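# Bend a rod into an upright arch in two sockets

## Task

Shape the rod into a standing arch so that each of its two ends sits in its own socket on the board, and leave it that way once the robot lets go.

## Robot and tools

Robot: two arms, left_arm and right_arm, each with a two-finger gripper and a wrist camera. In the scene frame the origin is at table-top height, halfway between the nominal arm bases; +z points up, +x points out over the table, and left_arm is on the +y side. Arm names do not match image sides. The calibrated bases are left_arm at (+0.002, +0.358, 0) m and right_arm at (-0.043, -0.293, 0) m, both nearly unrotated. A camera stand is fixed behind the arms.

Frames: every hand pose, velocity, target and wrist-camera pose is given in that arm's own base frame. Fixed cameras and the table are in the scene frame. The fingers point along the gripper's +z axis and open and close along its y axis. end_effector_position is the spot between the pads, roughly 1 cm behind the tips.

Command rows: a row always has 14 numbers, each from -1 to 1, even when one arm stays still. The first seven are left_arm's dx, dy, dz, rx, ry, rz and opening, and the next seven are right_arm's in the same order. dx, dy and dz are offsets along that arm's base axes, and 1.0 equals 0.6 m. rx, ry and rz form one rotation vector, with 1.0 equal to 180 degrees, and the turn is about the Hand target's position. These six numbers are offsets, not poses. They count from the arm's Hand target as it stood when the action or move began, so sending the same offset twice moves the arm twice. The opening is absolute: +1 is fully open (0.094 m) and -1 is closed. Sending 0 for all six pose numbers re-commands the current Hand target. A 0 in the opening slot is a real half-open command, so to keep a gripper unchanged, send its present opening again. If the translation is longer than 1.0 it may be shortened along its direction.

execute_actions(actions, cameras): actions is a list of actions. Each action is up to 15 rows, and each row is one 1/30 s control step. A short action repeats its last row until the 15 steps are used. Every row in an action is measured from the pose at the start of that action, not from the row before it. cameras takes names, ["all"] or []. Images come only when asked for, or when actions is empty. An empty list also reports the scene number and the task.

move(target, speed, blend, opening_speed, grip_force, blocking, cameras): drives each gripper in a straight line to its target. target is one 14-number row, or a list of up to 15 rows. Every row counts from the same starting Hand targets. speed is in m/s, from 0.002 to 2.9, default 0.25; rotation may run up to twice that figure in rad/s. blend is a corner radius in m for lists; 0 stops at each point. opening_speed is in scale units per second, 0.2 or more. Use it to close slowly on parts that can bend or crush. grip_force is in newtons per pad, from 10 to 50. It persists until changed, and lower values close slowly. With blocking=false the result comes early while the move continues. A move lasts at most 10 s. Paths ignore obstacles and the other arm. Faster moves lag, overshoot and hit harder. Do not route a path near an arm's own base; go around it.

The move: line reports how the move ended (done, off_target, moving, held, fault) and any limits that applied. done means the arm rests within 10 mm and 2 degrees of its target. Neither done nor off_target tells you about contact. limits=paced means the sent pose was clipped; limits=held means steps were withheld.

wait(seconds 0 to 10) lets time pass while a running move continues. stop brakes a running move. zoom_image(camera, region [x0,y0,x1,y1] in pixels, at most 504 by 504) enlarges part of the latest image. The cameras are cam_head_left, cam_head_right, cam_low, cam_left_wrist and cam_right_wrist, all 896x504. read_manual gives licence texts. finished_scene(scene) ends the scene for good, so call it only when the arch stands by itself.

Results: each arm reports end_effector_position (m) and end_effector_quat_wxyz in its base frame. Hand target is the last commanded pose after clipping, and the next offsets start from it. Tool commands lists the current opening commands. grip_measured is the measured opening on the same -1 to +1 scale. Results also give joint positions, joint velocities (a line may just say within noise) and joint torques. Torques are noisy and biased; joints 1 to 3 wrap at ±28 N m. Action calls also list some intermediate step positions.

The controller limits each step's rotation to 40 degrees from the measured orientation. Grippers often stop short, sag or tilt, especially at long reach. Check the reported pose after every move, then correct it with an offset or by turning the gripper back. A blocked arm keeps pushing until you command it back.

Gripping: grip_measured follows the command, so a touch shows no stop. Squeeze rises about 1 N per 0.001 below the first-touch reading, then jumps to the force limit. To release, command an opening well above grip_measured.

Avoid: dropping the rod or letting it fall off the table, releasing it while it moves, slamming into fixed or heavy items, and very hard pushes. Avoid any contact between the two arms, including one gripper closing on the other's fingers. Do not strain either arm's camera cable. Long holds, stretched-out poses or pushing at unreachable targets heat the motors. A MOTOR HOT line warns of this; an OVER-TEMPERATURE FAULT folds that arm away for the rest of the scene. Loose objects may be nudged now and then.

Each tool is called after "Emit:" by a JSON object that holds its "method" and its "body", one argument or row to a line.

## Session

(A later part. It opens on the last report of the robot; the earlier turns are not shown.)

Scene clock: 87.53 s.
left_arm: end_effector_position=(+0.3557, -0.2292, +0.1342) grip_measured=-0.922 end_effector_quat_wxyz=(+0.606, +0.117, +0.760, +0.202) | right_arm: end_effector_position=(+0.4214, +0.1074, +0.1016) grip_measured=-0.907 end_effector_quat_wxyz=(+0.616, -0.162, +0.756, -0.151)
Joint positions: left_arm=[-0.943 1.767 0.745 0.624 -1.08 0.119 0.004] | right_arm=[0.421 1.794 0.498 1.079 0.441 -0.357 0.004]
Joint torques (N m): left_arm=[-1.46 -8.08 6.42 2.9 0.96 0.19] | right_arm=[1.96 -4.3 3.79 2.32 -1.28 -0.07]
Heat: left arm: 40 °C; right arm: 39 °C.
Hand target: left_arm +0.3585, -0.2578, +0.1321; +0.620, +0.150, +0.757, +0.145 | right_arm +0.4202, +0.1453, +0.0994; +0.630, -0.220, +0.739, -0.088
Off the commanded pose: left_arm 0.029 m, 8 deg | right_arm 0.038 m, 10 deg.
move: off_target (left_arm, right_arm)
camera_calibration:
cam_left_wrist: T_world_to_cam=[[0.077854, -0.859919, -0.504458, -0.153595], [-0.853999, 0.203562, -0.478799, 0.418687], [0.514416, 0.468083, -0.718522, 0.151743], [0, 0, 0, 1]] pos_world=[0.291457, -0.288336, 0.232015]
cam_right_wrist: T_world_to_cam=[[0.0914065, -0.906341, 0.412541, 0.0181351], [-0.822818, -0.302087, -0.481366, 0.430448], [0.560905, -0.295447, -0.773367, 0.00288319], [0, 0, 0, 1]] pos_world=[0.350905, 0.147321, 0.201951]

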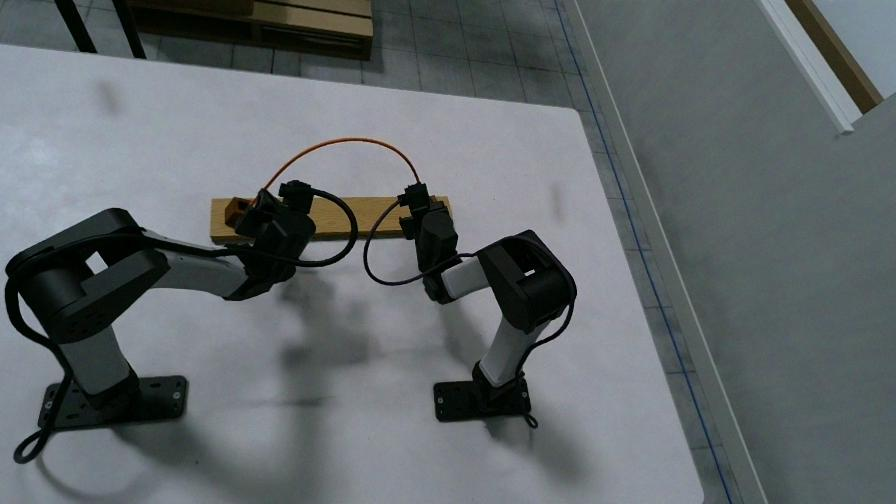

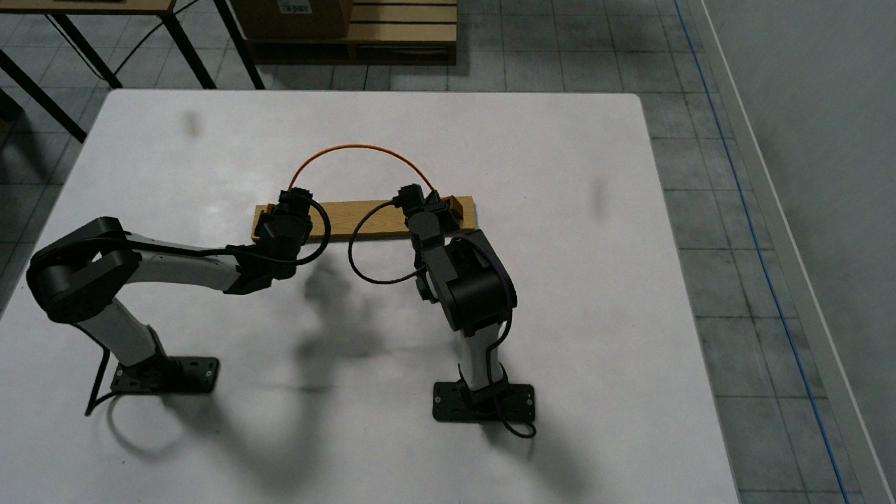

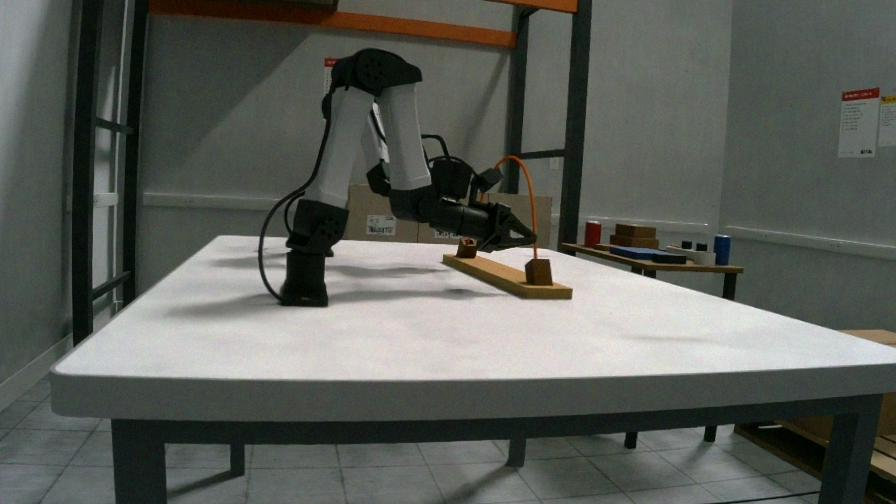

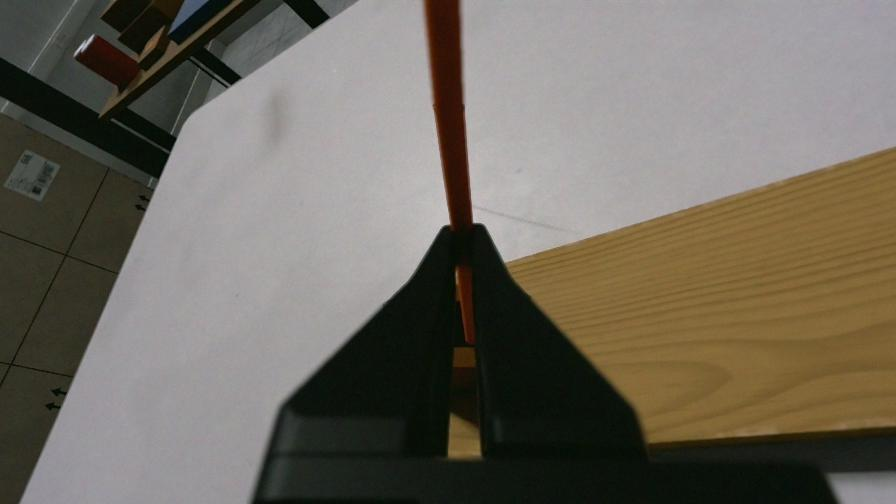

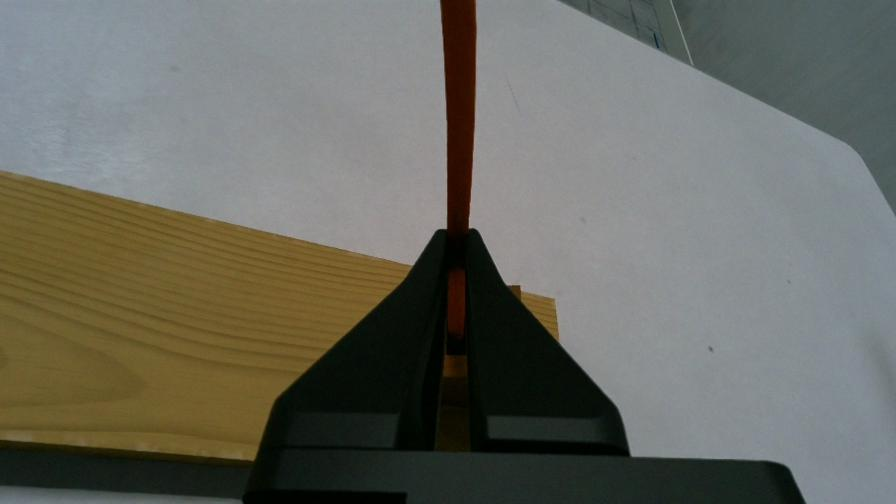

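Emit:
{"method": "move", "body": {
  "target": [
    [0.0,0.0,0.02,0,0,0,-1, 0,0,0,0,0,0,-1],
    [0.01,0.02,0.02,0,0,0,-1, 0.0,0.0,0,0,0,0,-1]
  ],
  "speed": 0.04,
  "cameras": ["all"]
}}

Emit:
{"method": "zoom_image", "body": {
  "camera": "cam_low",
  "region": [445, 220, 500, 265]
}}

Emit:
{"method": "zoom_image", "body": {
  "camera": "cam_head_left",
  "region": [215, 190, 275, 240]
}}

Emit:
{"method": "zoom_image", "body": {
  "camera": "cam_left_wrist",
  "region": [350, 200, 590, 480]
}}

Emit:
{"method": "zoom_image", "body": {
  "camera": "cam_right_wrist",
  "region": [340, 200, 580, 480]
}}

Emit:
{"method": "zoom_image", "body": {
  "camera": "cam_low",
  "region": [440, 110, 570, 310]
}}

Scene clock: 97.50 s.
left_arm: end_effector_position=(+0.3631, -0.2198, +0.1321) grip_measured=-0.922 end_effector_quat_wxyz=(+0.599, +0.126, +0.763, +0.208) | right_arm: end_effector_position=(+0.4215, +0.1083, +0.1019) grip_measured=-0.907 end_effector_quat_wxyz=(+0.617, -0.164, +0.755, -0.150)
Joint positions: left_arm=[-0.906 1.757 0.734 0.624 -1.041 0.149 0.004] | right_arm=[0.421 1.794 0.498 1.08 0.436 -0.36 0.004]
Joint torques (N m): left_arm=[-1.39 -12.14 6.37 2.77 0.92 0.18] | right_arm=[1.91 -4.22 3.85 2.34 -1.25 -0.03]
Heat: left arm: 41 °C; right arm: 40 °C.
Hand target: left_arm +0.3645, -0.2459, +0.1442; +0.620, +0.150, +0.757, +0.145 | right_arm +0.4202, +0.1453, +0.0994; +0.630, -0.220, +0.739, -0.088
Off the commanded pose: left_arm 0.029 m, 8 deg | right_arm 0.037 m, 10 deg.
move: off_target (left_arm, right_arm)
camera_calibration:
cam_left_wrist: T_world_to_cam=[[0.0653453, -0.849837, -0.522979, -0.138018], [-0.861388, 0.216528, -0.459485, 0.425073], [0.503726, 0.480513, -0.717891, 0.148675], [0, 0, 0, 1]] pos_world=[0.30028, -0.280773, 0.229867]
cam_right_wrist: T_world_to_cam=[[0.0960795, -0.904942, 0.414547, 0.0164937], [-0.820713, -0.307673, -0.481422, 0.430644], [0.563204, -0.293969, -0.772259, 0.00202965], [0, 0, 0, 1]] pos_world=[0.350707, 0.14802, 0.202052]

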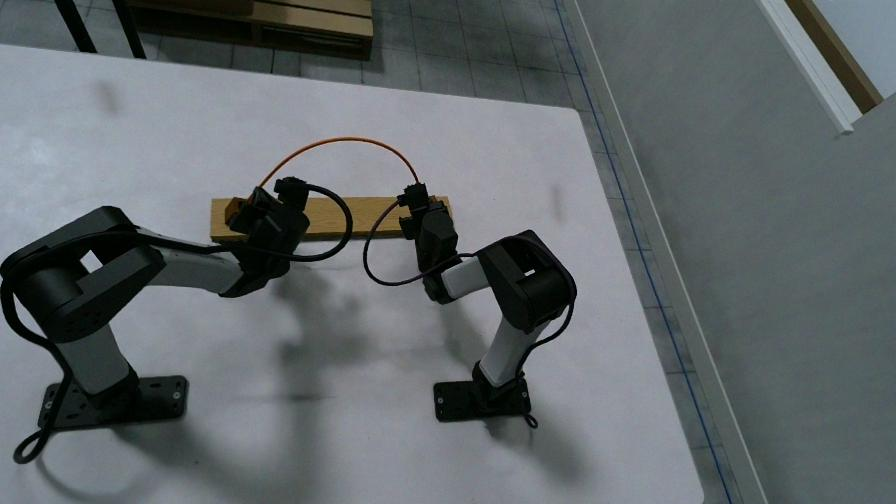

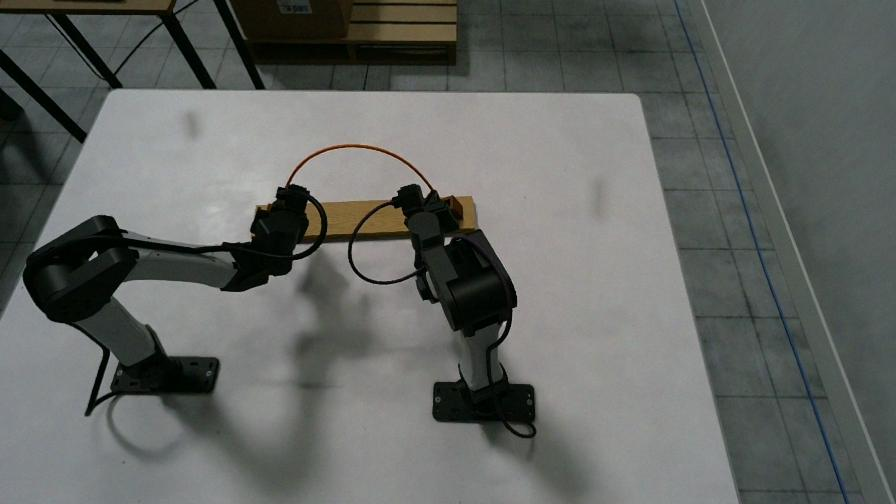

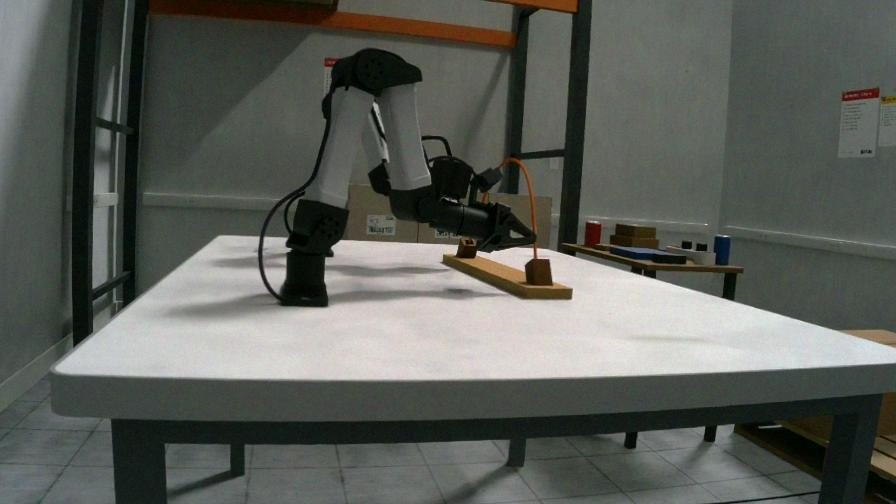

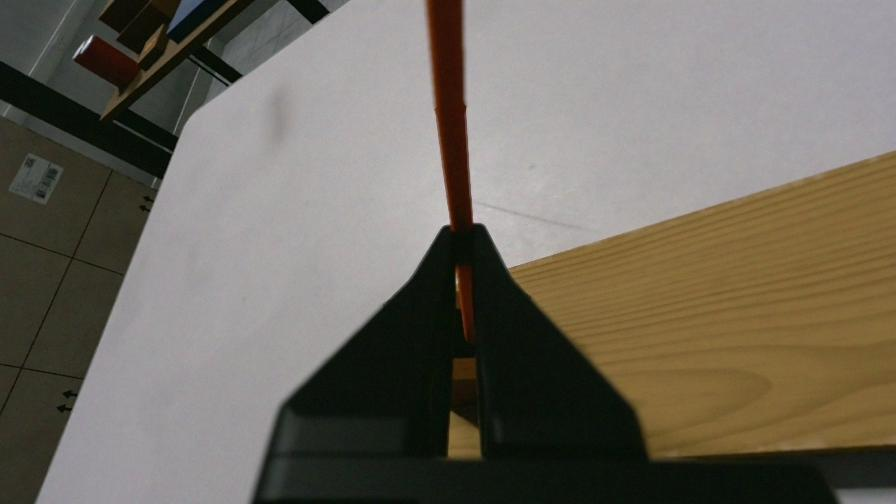

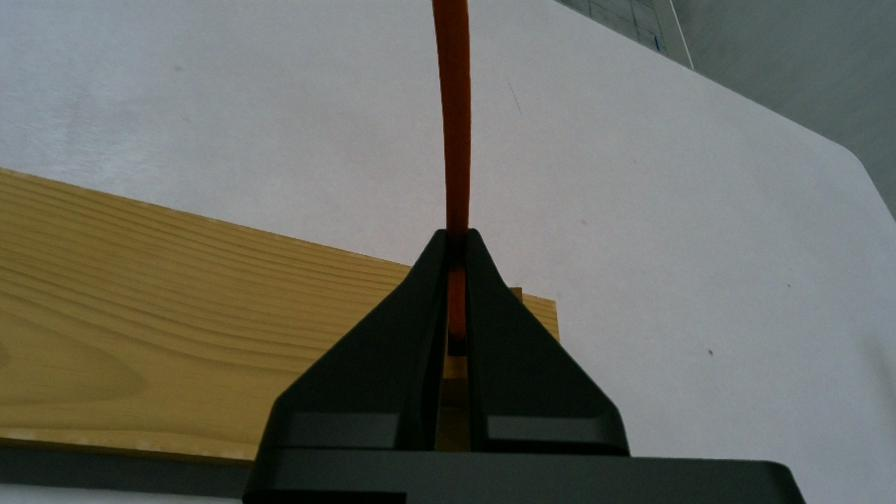

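Scaled by 9.164 from the camera's 896x504 image, which has a finer 1280x720 frame.

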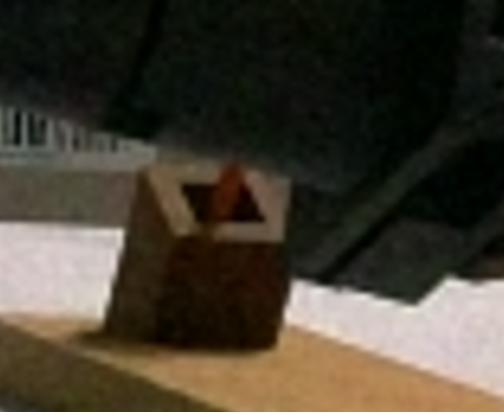

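Scaled by 8.400 from the camera's 896x504 image, which has a finer 1280x720 frame.

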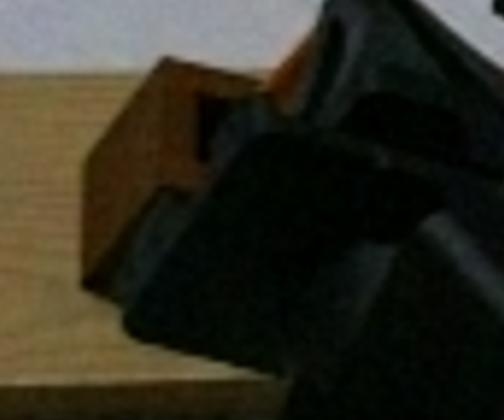

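Scaled by 1.800 from the camera's 896x504 image, which has a finer 1280x720 frame.

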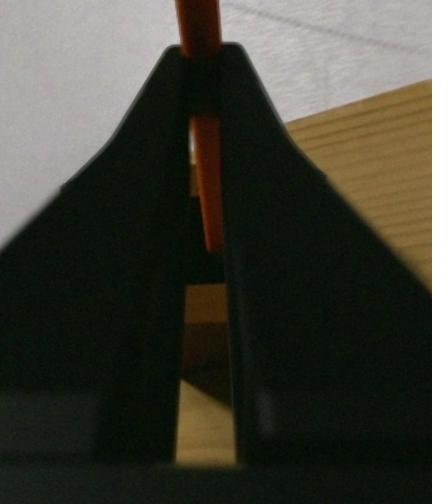

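Scaled by 1.800 from the camera's 896x504 image, which has a finer 1280x720 frame.

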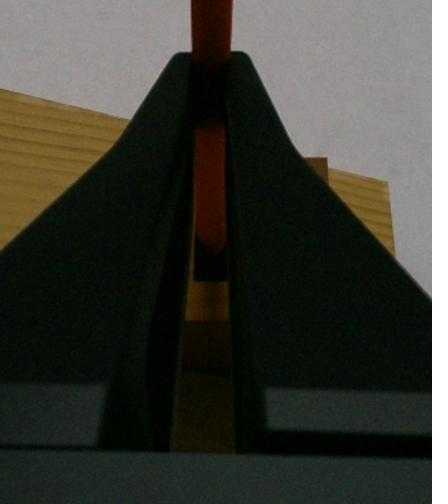

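Scaled by 2.520 from the camera's 896x504 image, which has a finer 1280x720 frame.

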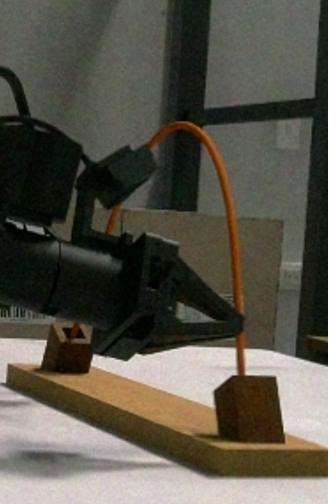

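Emit:
{"method": "move", "body": {
  "target": [
    [0.0,0.0,0.02,0,0,0,-1, 0,0,0,0,0,0,-1],
    [0.0,0.018,0.02,0,0,0,-1, 0.0,0.0,0,0,0,0,-1]
  ],
  "speed": 0.04,
  "cameras": ["cam_low", "cam_left_wrist", "cam_head_left"]
}}

Emit:
{"method": "zoom_image", "body": {
  "camera": "cam_low",
  "region": [445, 220, 500, 265]
}}

Emit:
{"method": "zoom_image", "body": {
  "camera": "cam_left_wrist",
  "region": [350, 200, 590, 480]
}}

Emit:
{"method": "zoom_image", "body": {
  "camera": "cam_head_left",
  "region": [215, 190, 275, 240]
}}

Scene clock: 107.87 s.
left_arm: end_effector_position=(+0.3640, -0.2120, +0.1476) grip_measured=-0.922 end_effector_quat_wxyz=(+0.603, +0.126, +0.762, +0.203) | right_arm: end_effector_position=(+0.4215, +0.1088, +0.1019) grip_measured=-0.907 end_effector_quat_wxyz=(+0.617, -0.166, +0.755, -0.150)
Joint positions: left_arm=[-0.886 1.691 0.723 0.596 -1.015 0.168 0.004] | right_arm=[0.421 1.794 0.498 1.08 0.433 -0.363 0.004]
Joint torques (N m): left_arm=[-1.17 -11.34 6.28 2.68 0.91 0.11] | right_arm=[1.91 -4.19 3.88 2.34 -1.22 -0.01]
Heat: left arm: 42 °C; right arm: 40 °C.
Hand target: left_arm +0.3645, -0.2350, +0.1562; +0.620, +0.150, +0.757, +0.145 | right_arm +0.4202, +0.1453, +0.0994; +0.630, -0.220, +0.739, -0.088
Off the commanded pose: left_arm 0.025 m, 7 deg | right_arm 0.037 m, 10 deg.
move: off_target (left_arm, right_arm)
camera_calibration:
cam_left_wrist: T_world_to_cam=[[0.0625816, -0.854747, -0.515259, -0.12454], [-0.856859, 0.218699, -0.466865, 0.431077], [0.511738, 0.470721, -0.718711, 0.15069], [0, 0, 0, 1]] pos_world=[0.300053, -0.27166, 0.245387]
Images, in order (width x height): cam_head_left 896x504, cam_low 896x504, cam_left_wrist 896x504.

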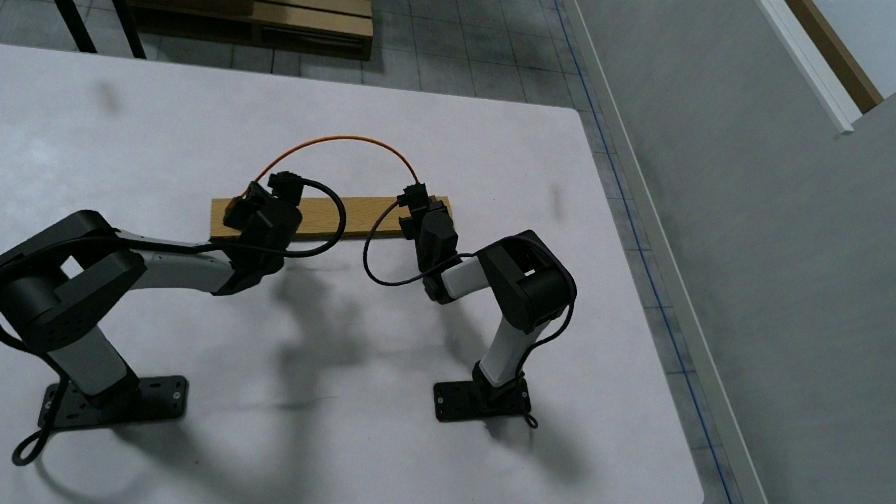

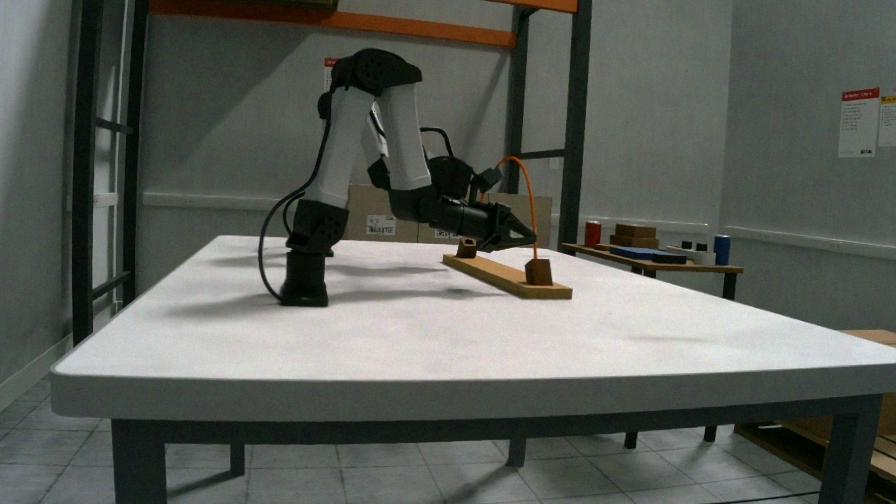

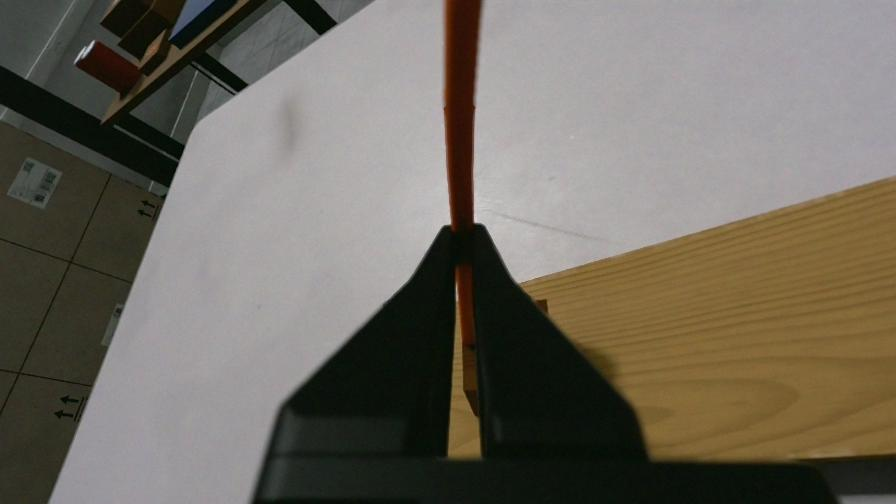

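Scaled by 9.164 from the camera's 896x504 image, which has a finer 1280x720 frame.

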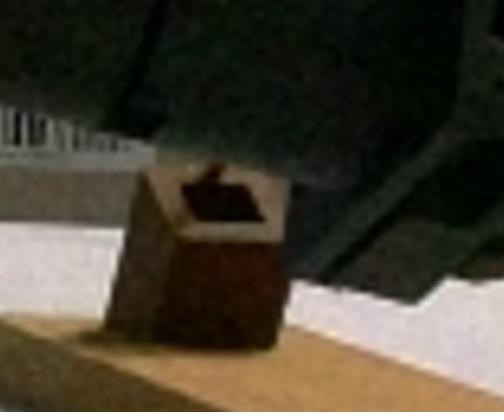

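Scaled by 1.800 from the camera's 896x504 image, which has a finer 1280x720 frame.

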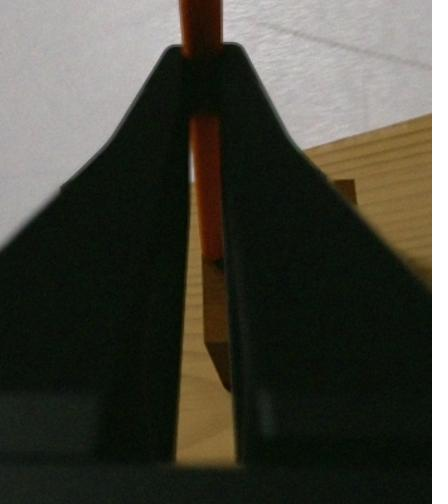

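Scaled by 8.400 from the camera's 896x504 image, which has a finer 1280x720 frame.

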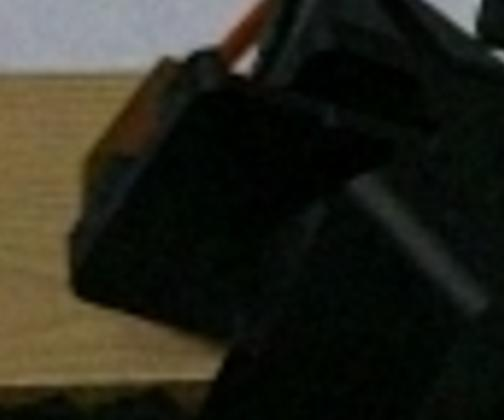

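Emit:
{"method": "move", "body": {
  "target": [
    [0.001,-0.017,0.0,0,0,0,-1, 0,0,0,0,0,0,-1],
    [0.001,-0.017,-0.022,0,0,0,-1, 0.0,0.0,0,0,0,0,-1]
  ],
  "speed": 0.03,
  "cameras": ["cam_low", "cam_left_wrist", "cam_head_left"]
}}

Emit:
{"method": "zoom_image", "body": {
  "camera": "cam_low",
  "region": [445, 220, 500, 265]
}}

Emit:
{"method": "zoom_image", "body": {
  "camera": "cam_left_wrist",
  "region": [350, 200, 590, 480]
}}

Emit:
{"method": "zoom_image", "body": {
  "camera": "cam_head_left",
  "region": [215, 190, 275, 240]
}}

Scene clock: 116.00 s.
left_arm: end_effector_position=(+0.3658, -0.2140, +0.1456) grip_measured=-0.922 end_effector_quat_wxyz=(+0.607, +0.121, +0.760, +0.199) | right_arm: end_effector_position=(+0.4215, +0.1088, +0.1019) grip_measured=-0.907 end_effector_quat_wxyz=(+0.617, -0.166, +0.755, -0.150)
Joint positions: left_arm=[-0.886 1.711 0.723 0.632 -1.017 0.168 0.004] | right_arm=[0.421 1.794 0.498 1.08 0.433 -0.363 0.004]
Joint torques (N m): left_arm=[-2.91 -7.15 7.01 2.75 0.77 -0.02] | right_arm=[1.91 -4.19 3.85 2.34 -1.22 -0.01]
Heat: left arm: 42 °C; right arm: 41 °C.
Hand target: left_arm +0.3652, -0.2452, +0.1430; +0.620, +0.150, +0.757, +0.145 | right_arm +0.4202, +0.1453, +0.0994; +0.630, -0.220, +0.739, -0.088
Off the commanded pose: left_arm 0.031 m, 7 deg | right_arm 0.037 m, 10 deg.
move: off_target (left_arm, right_arm)
camera_calibration:
cam_left_wrist: T_world_to_cam=[[0.0687643, -0.86088, -0.504139, -0.13255], [-0.852166, 0.21207, -0.478371, 0.430736], [0.518733, 0.462505, -0.71903, 0.145039], [0, 0, 0, 1]] pos_world=[0.300936, -0.272537, 0.243516]
Images, in order (width x height): cam_head_left 896x504, cam_low 896x504, cam_left_wrist 896x504.

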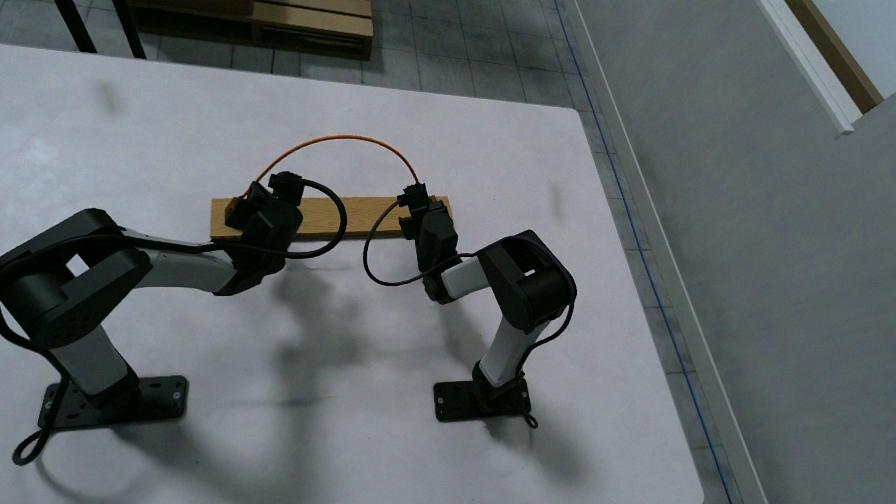

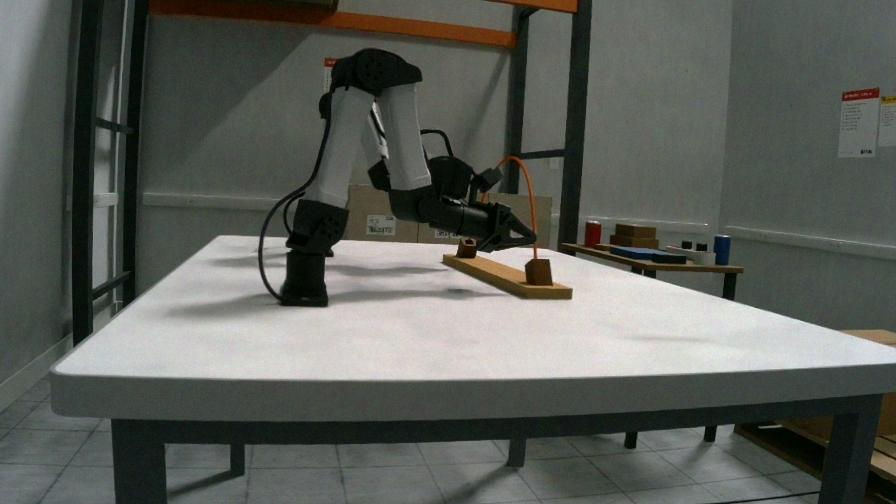

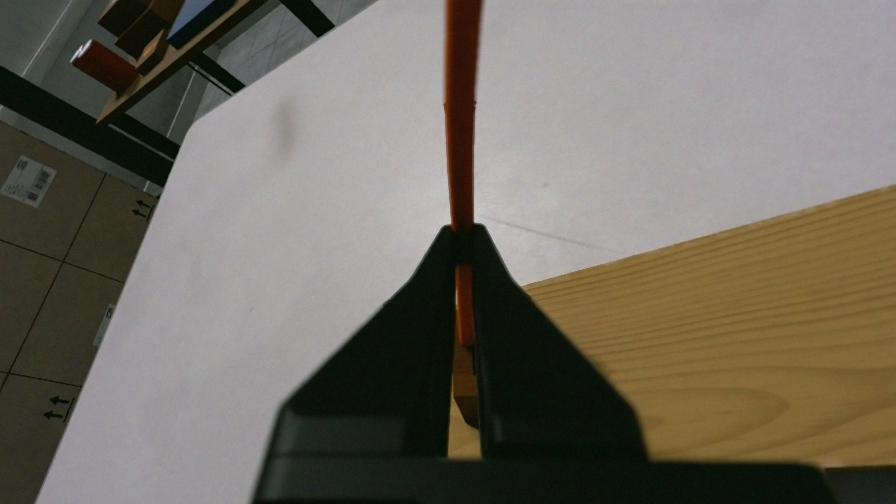

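Scaled by 9.164 from the camera's 896x504 image, which has a finer 1280x720 frame.

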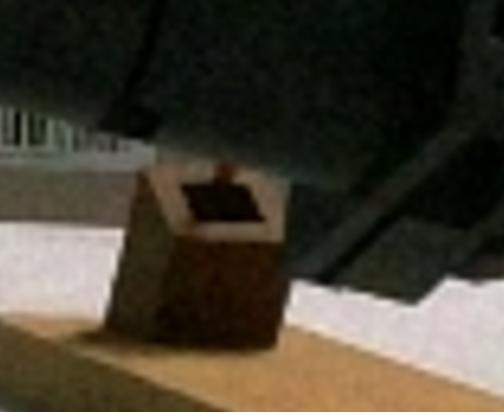

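Scaled by 1.800 from the camera's 896x504 image, which has a finer 1280x720 frame.

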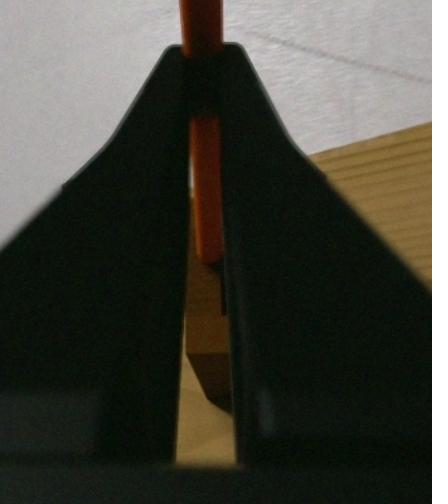

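Scaled by 8.400 from the camera's 896x504 image, which has a finer 1280x720 frame.

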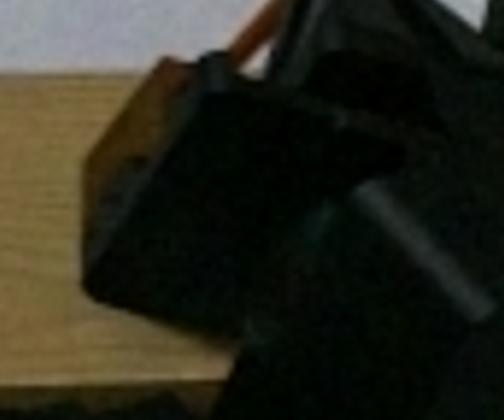

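Emit:
{"method": "move", "body": {
  "target": [0.0,0.0,0.03,0,0,0,-1, 0,0,0,0,0,0,-1],
  "speed": 0.03,
  "cameras": ["cam_low", "cam_left_wrist", "cam_head_left"]
}}

Emit:
{"method": "zoom_image", "body": {
  "camera": "cam_low",
  "region": [445, 220, 500, 265]
}}

Emit:
{"method": "zoom_image", "body": {
  "camera": "cam_left_wrist",
  "region": [350, 200, 590, 480]
}}

Scene clock: 121.23 s.
left_arm: end_effector_position=(+0.3645, -0.2123, +0.1467) grip_measured=-0.922 end_effector_quat_wxyz=(+0.603, +0.124, +0.761, +0.203) | right_arm: end_effector_position=(+0.4215, +0.1088, +0.1019) grip_measured=-0.907 end_effector_quat_wxyz=(+0.617, -0.166, +0.755, -0.150)
Joint positions: left_arm=[-0.886 1.698 0.723 0.606 -1.018 0.168 0.004] | right_arm=[0.421 1.794 0.498 1.08 0.433 -0.363 0.004]
Joint torques (N m): left_arm=[-2.88 -10.97 9.18 2.26 0.78 0.06] | right_arm=[1.91 -4.19 3.86 2.34 -1.23 -0.02]
Heat: left arm: 42 °C; right arm: 41 °C.
Hand target: left_arm +0.3652, -0.2452, +0.1610; +0.620, +0.150, +0.757, +0.145 | right_arm +0.4202, +0.1453, +0.0994; +0.630, -0.220, +0.739, -0.088
Off the commanded pose: left_arm 0.036 m, 7 deg | right_arm 0.037 m, 10 deg.
move: off_target (left_arm, right_arm)
camera_calibration:
cam_left_wrist: T_world_to_cam=[[0.0657336, -0.855565, -0.513506, -0.126844], [-0.856111, 0.216007, -0.469484, 0.430682], [0.512595, 0.470479, -0.718259, 0.149428], [0, 0, 0, 1]] pos_world=[0.300453, -0.271856, 0.244392]
Images, in order (width x height): cam_head_left 896x504, cam_low 896x504, cam_left_wrist 896x504.

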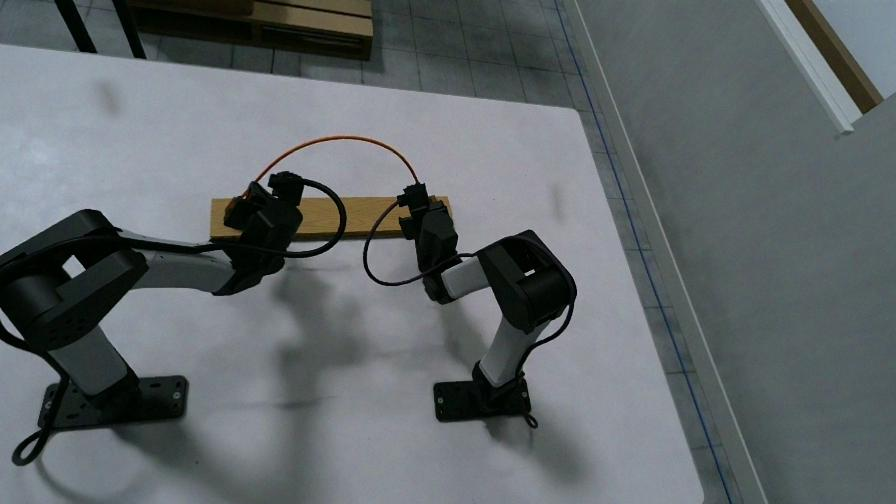

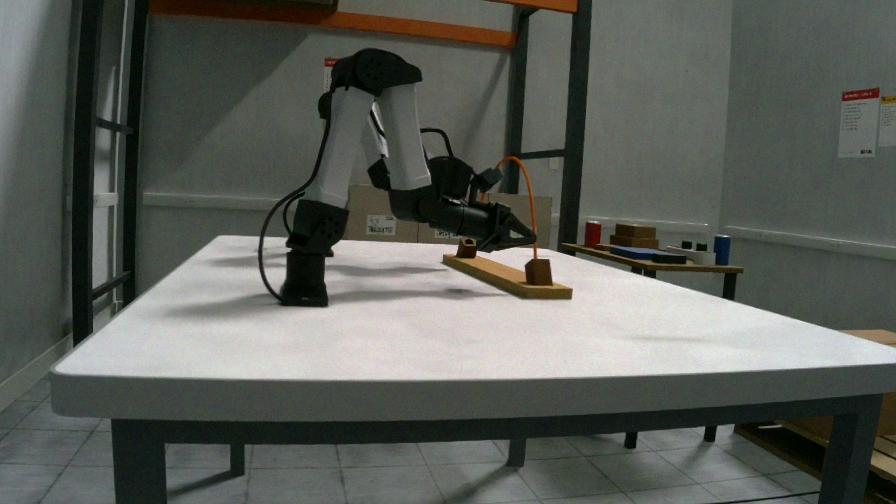

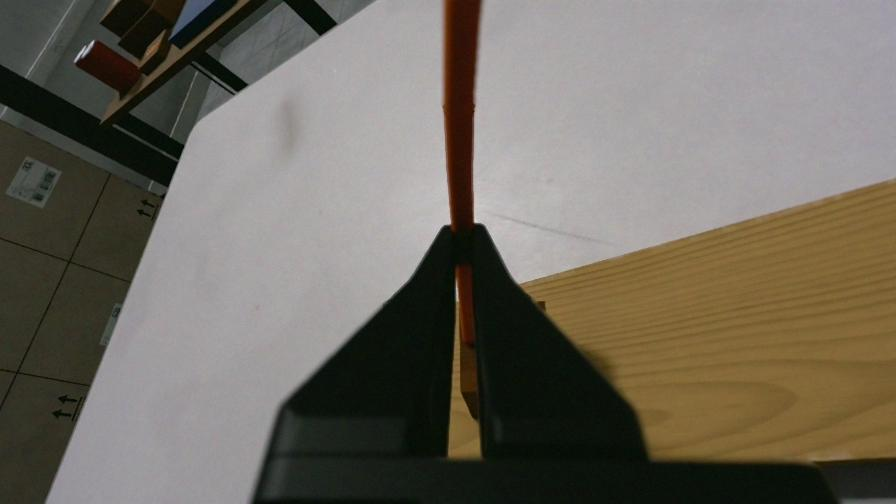

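Scaled by 9.164 from the camera's 896x504 image, which has a finer 1280x720 frame.

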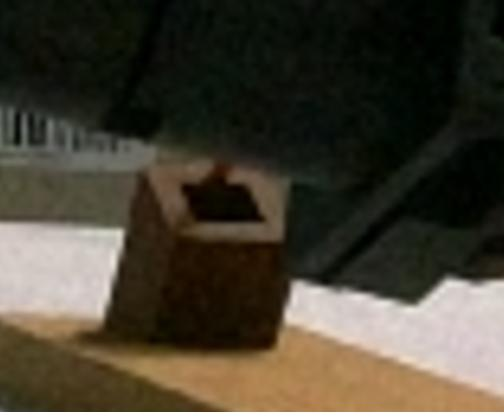

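Scaled by 1.800 from the camera's 896x504 image, which has a finer 1280x720 frame.

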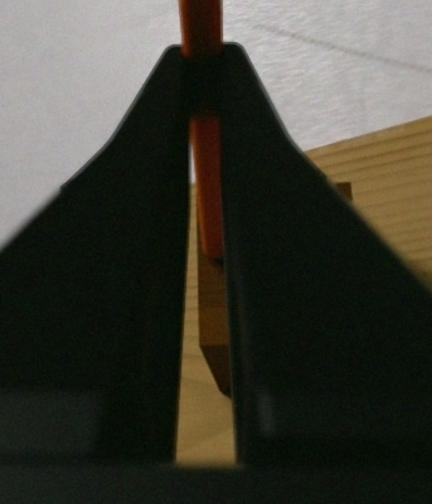

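Emit:
{"method": "move", "body": {
  "target": [
    [0.0,-0.028,0.008,0,0,0,-1, 0,0,0,0,0,0,-1],
    [0.0,-0.028,-0.008,0,0,0,-1, 0,0,0,0,0,0,-1]
  ],
  "speed": 0.05,
  "cameras": ["cam_low", "cam_left_wrist", "cam_head_left"]
}}

Emit:
{"method": "zoom_image", "body": {
  "camera": "cam_low",
  "region": [445, 220, 500, 265]
}}

Emit:
{"method": "zoom_image", "body": {
  "camera": "cam_left_wrist",
  "region": [350, 200, 590, 480]
}}

Emit:
{"method": "zoom_image", "body": {
  "camera": "cam_head_left",
  "region": [215, 190, 275, 240]
}}

Scene clock: 124.97 s.
left_arm: end_effector_position=(+0.3632, -0.2244, +0.1491) grip_measured=-0.922 end_effector_quat_wxyz=(+0.596, +0.133, +0.763, +0.214) | right_arm: end_effector_position=(+0.4218, +0.1079, +0.1020) grip_measured=-0.907 end_effector_quat_wxyz=(+0.617, -0.165, +0.755, -0.150)
Joint positions: left_arm=[-0.915 1.717 0.782 0.524 -1.05 0.155 0.004] | right_arm=[0.419 1.794 0.498 1.081 0.433 -0.363 0.004]
Joint torques (N m): left_arm=[-3.25 -8.01 8.73 2.89 0.77 -0.06] | right_arm=[2.07 -4.22 3.84 2.33 -1.22 -0.01]
Heat: left arm: 42 °C; right arm: 41 °C.
Hand target: left_arm +0.3651, -0.2620, +0.1562; +0.620, +0.150, +0.757, +0.145 | right_arm +0.4202, +0.1452, +0.0994; +0.630, -0.220, +0.739, -0.088
Off the commanded pose: left_arm 0.038 m, 9 deg | right_arm 0.038 m, 10 deg.
move: off_target (left_arm, right_arm)
camera_calibration:
cam_left_wrist: T_world_to_cam=[[0.0613328, -0.840396, -0.538491, -0.127085], [-0.863574, 0.22584, -0.450816, 0.435545], [0.500477, 0.492677, -0.711893, 0.165909], [0, 0, 0, 1]] pos_world=[0.300886, -0.286905, 0.246026]
Images, in order (width x height): cam_head_left 896x504, cam_low 896x504, cam_left_wrist 896x504.

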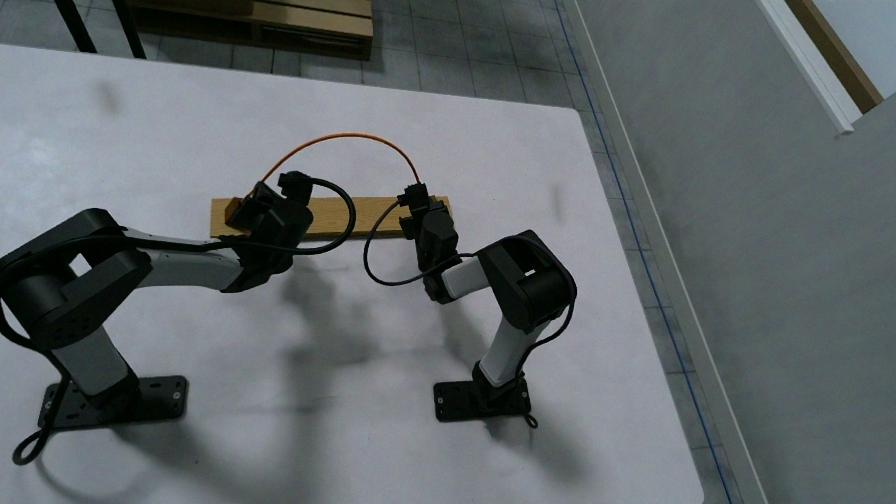

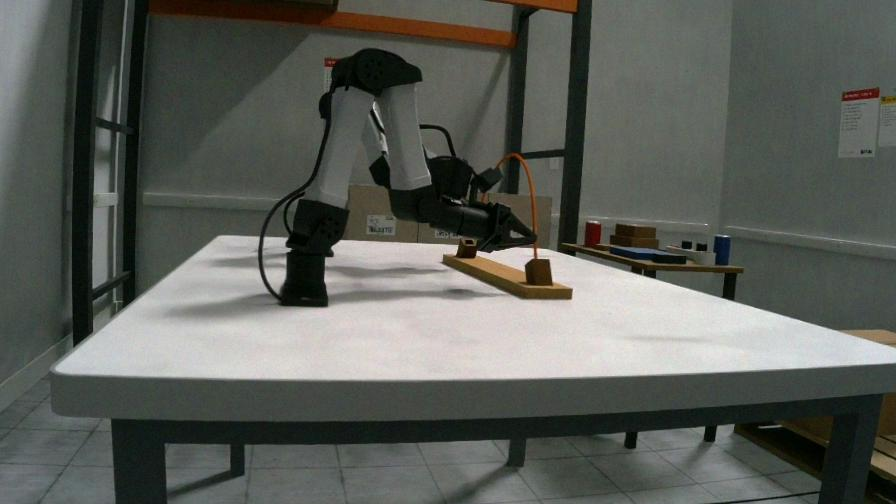

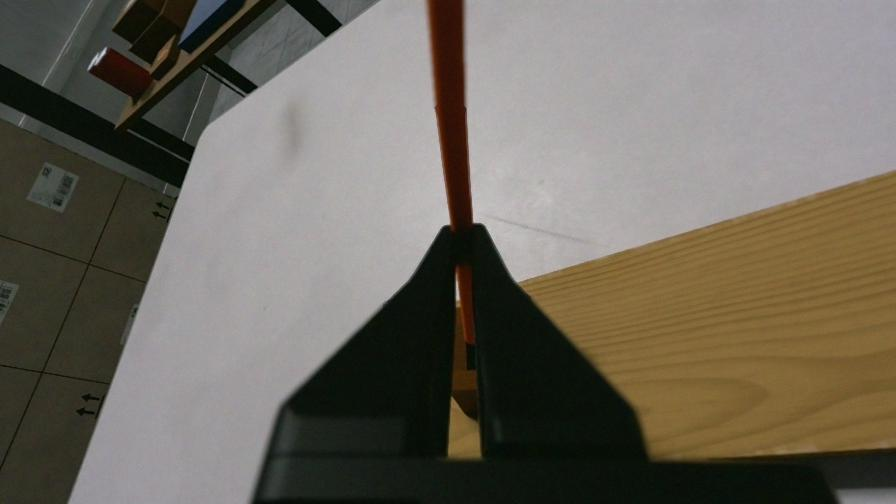

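Scaled by 9.164 from the camera's 896x504 image, which has a finer 1280x720 frame.

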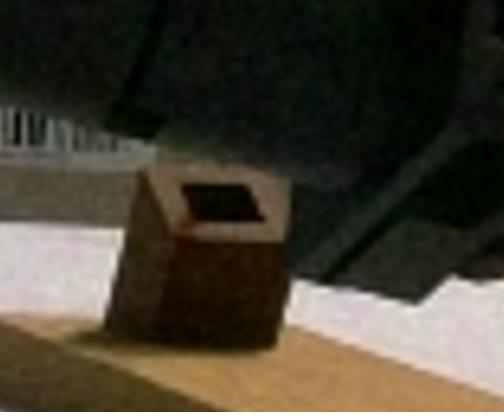

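Scaled by 1.800 from the camera's 896x504 image, which has a finer 1280x720 frame.

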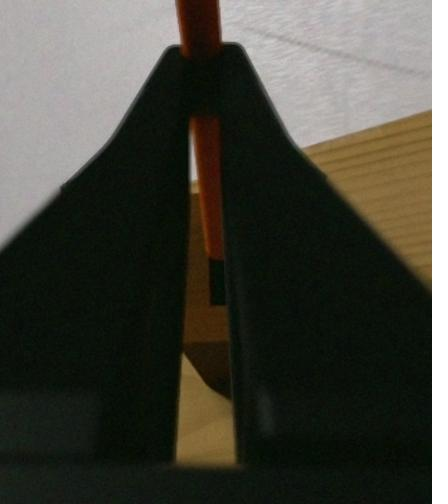

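Scaled by 8.400 from the camera's 896x504 image, which has a finer 1280x720 frame.

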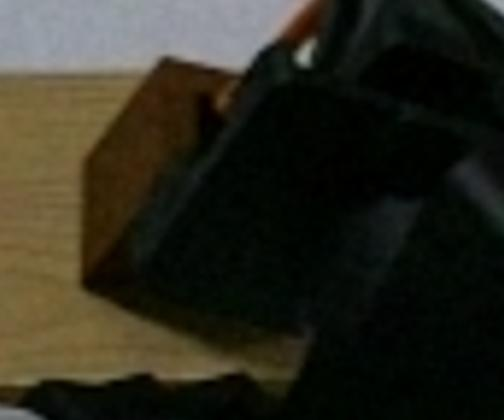

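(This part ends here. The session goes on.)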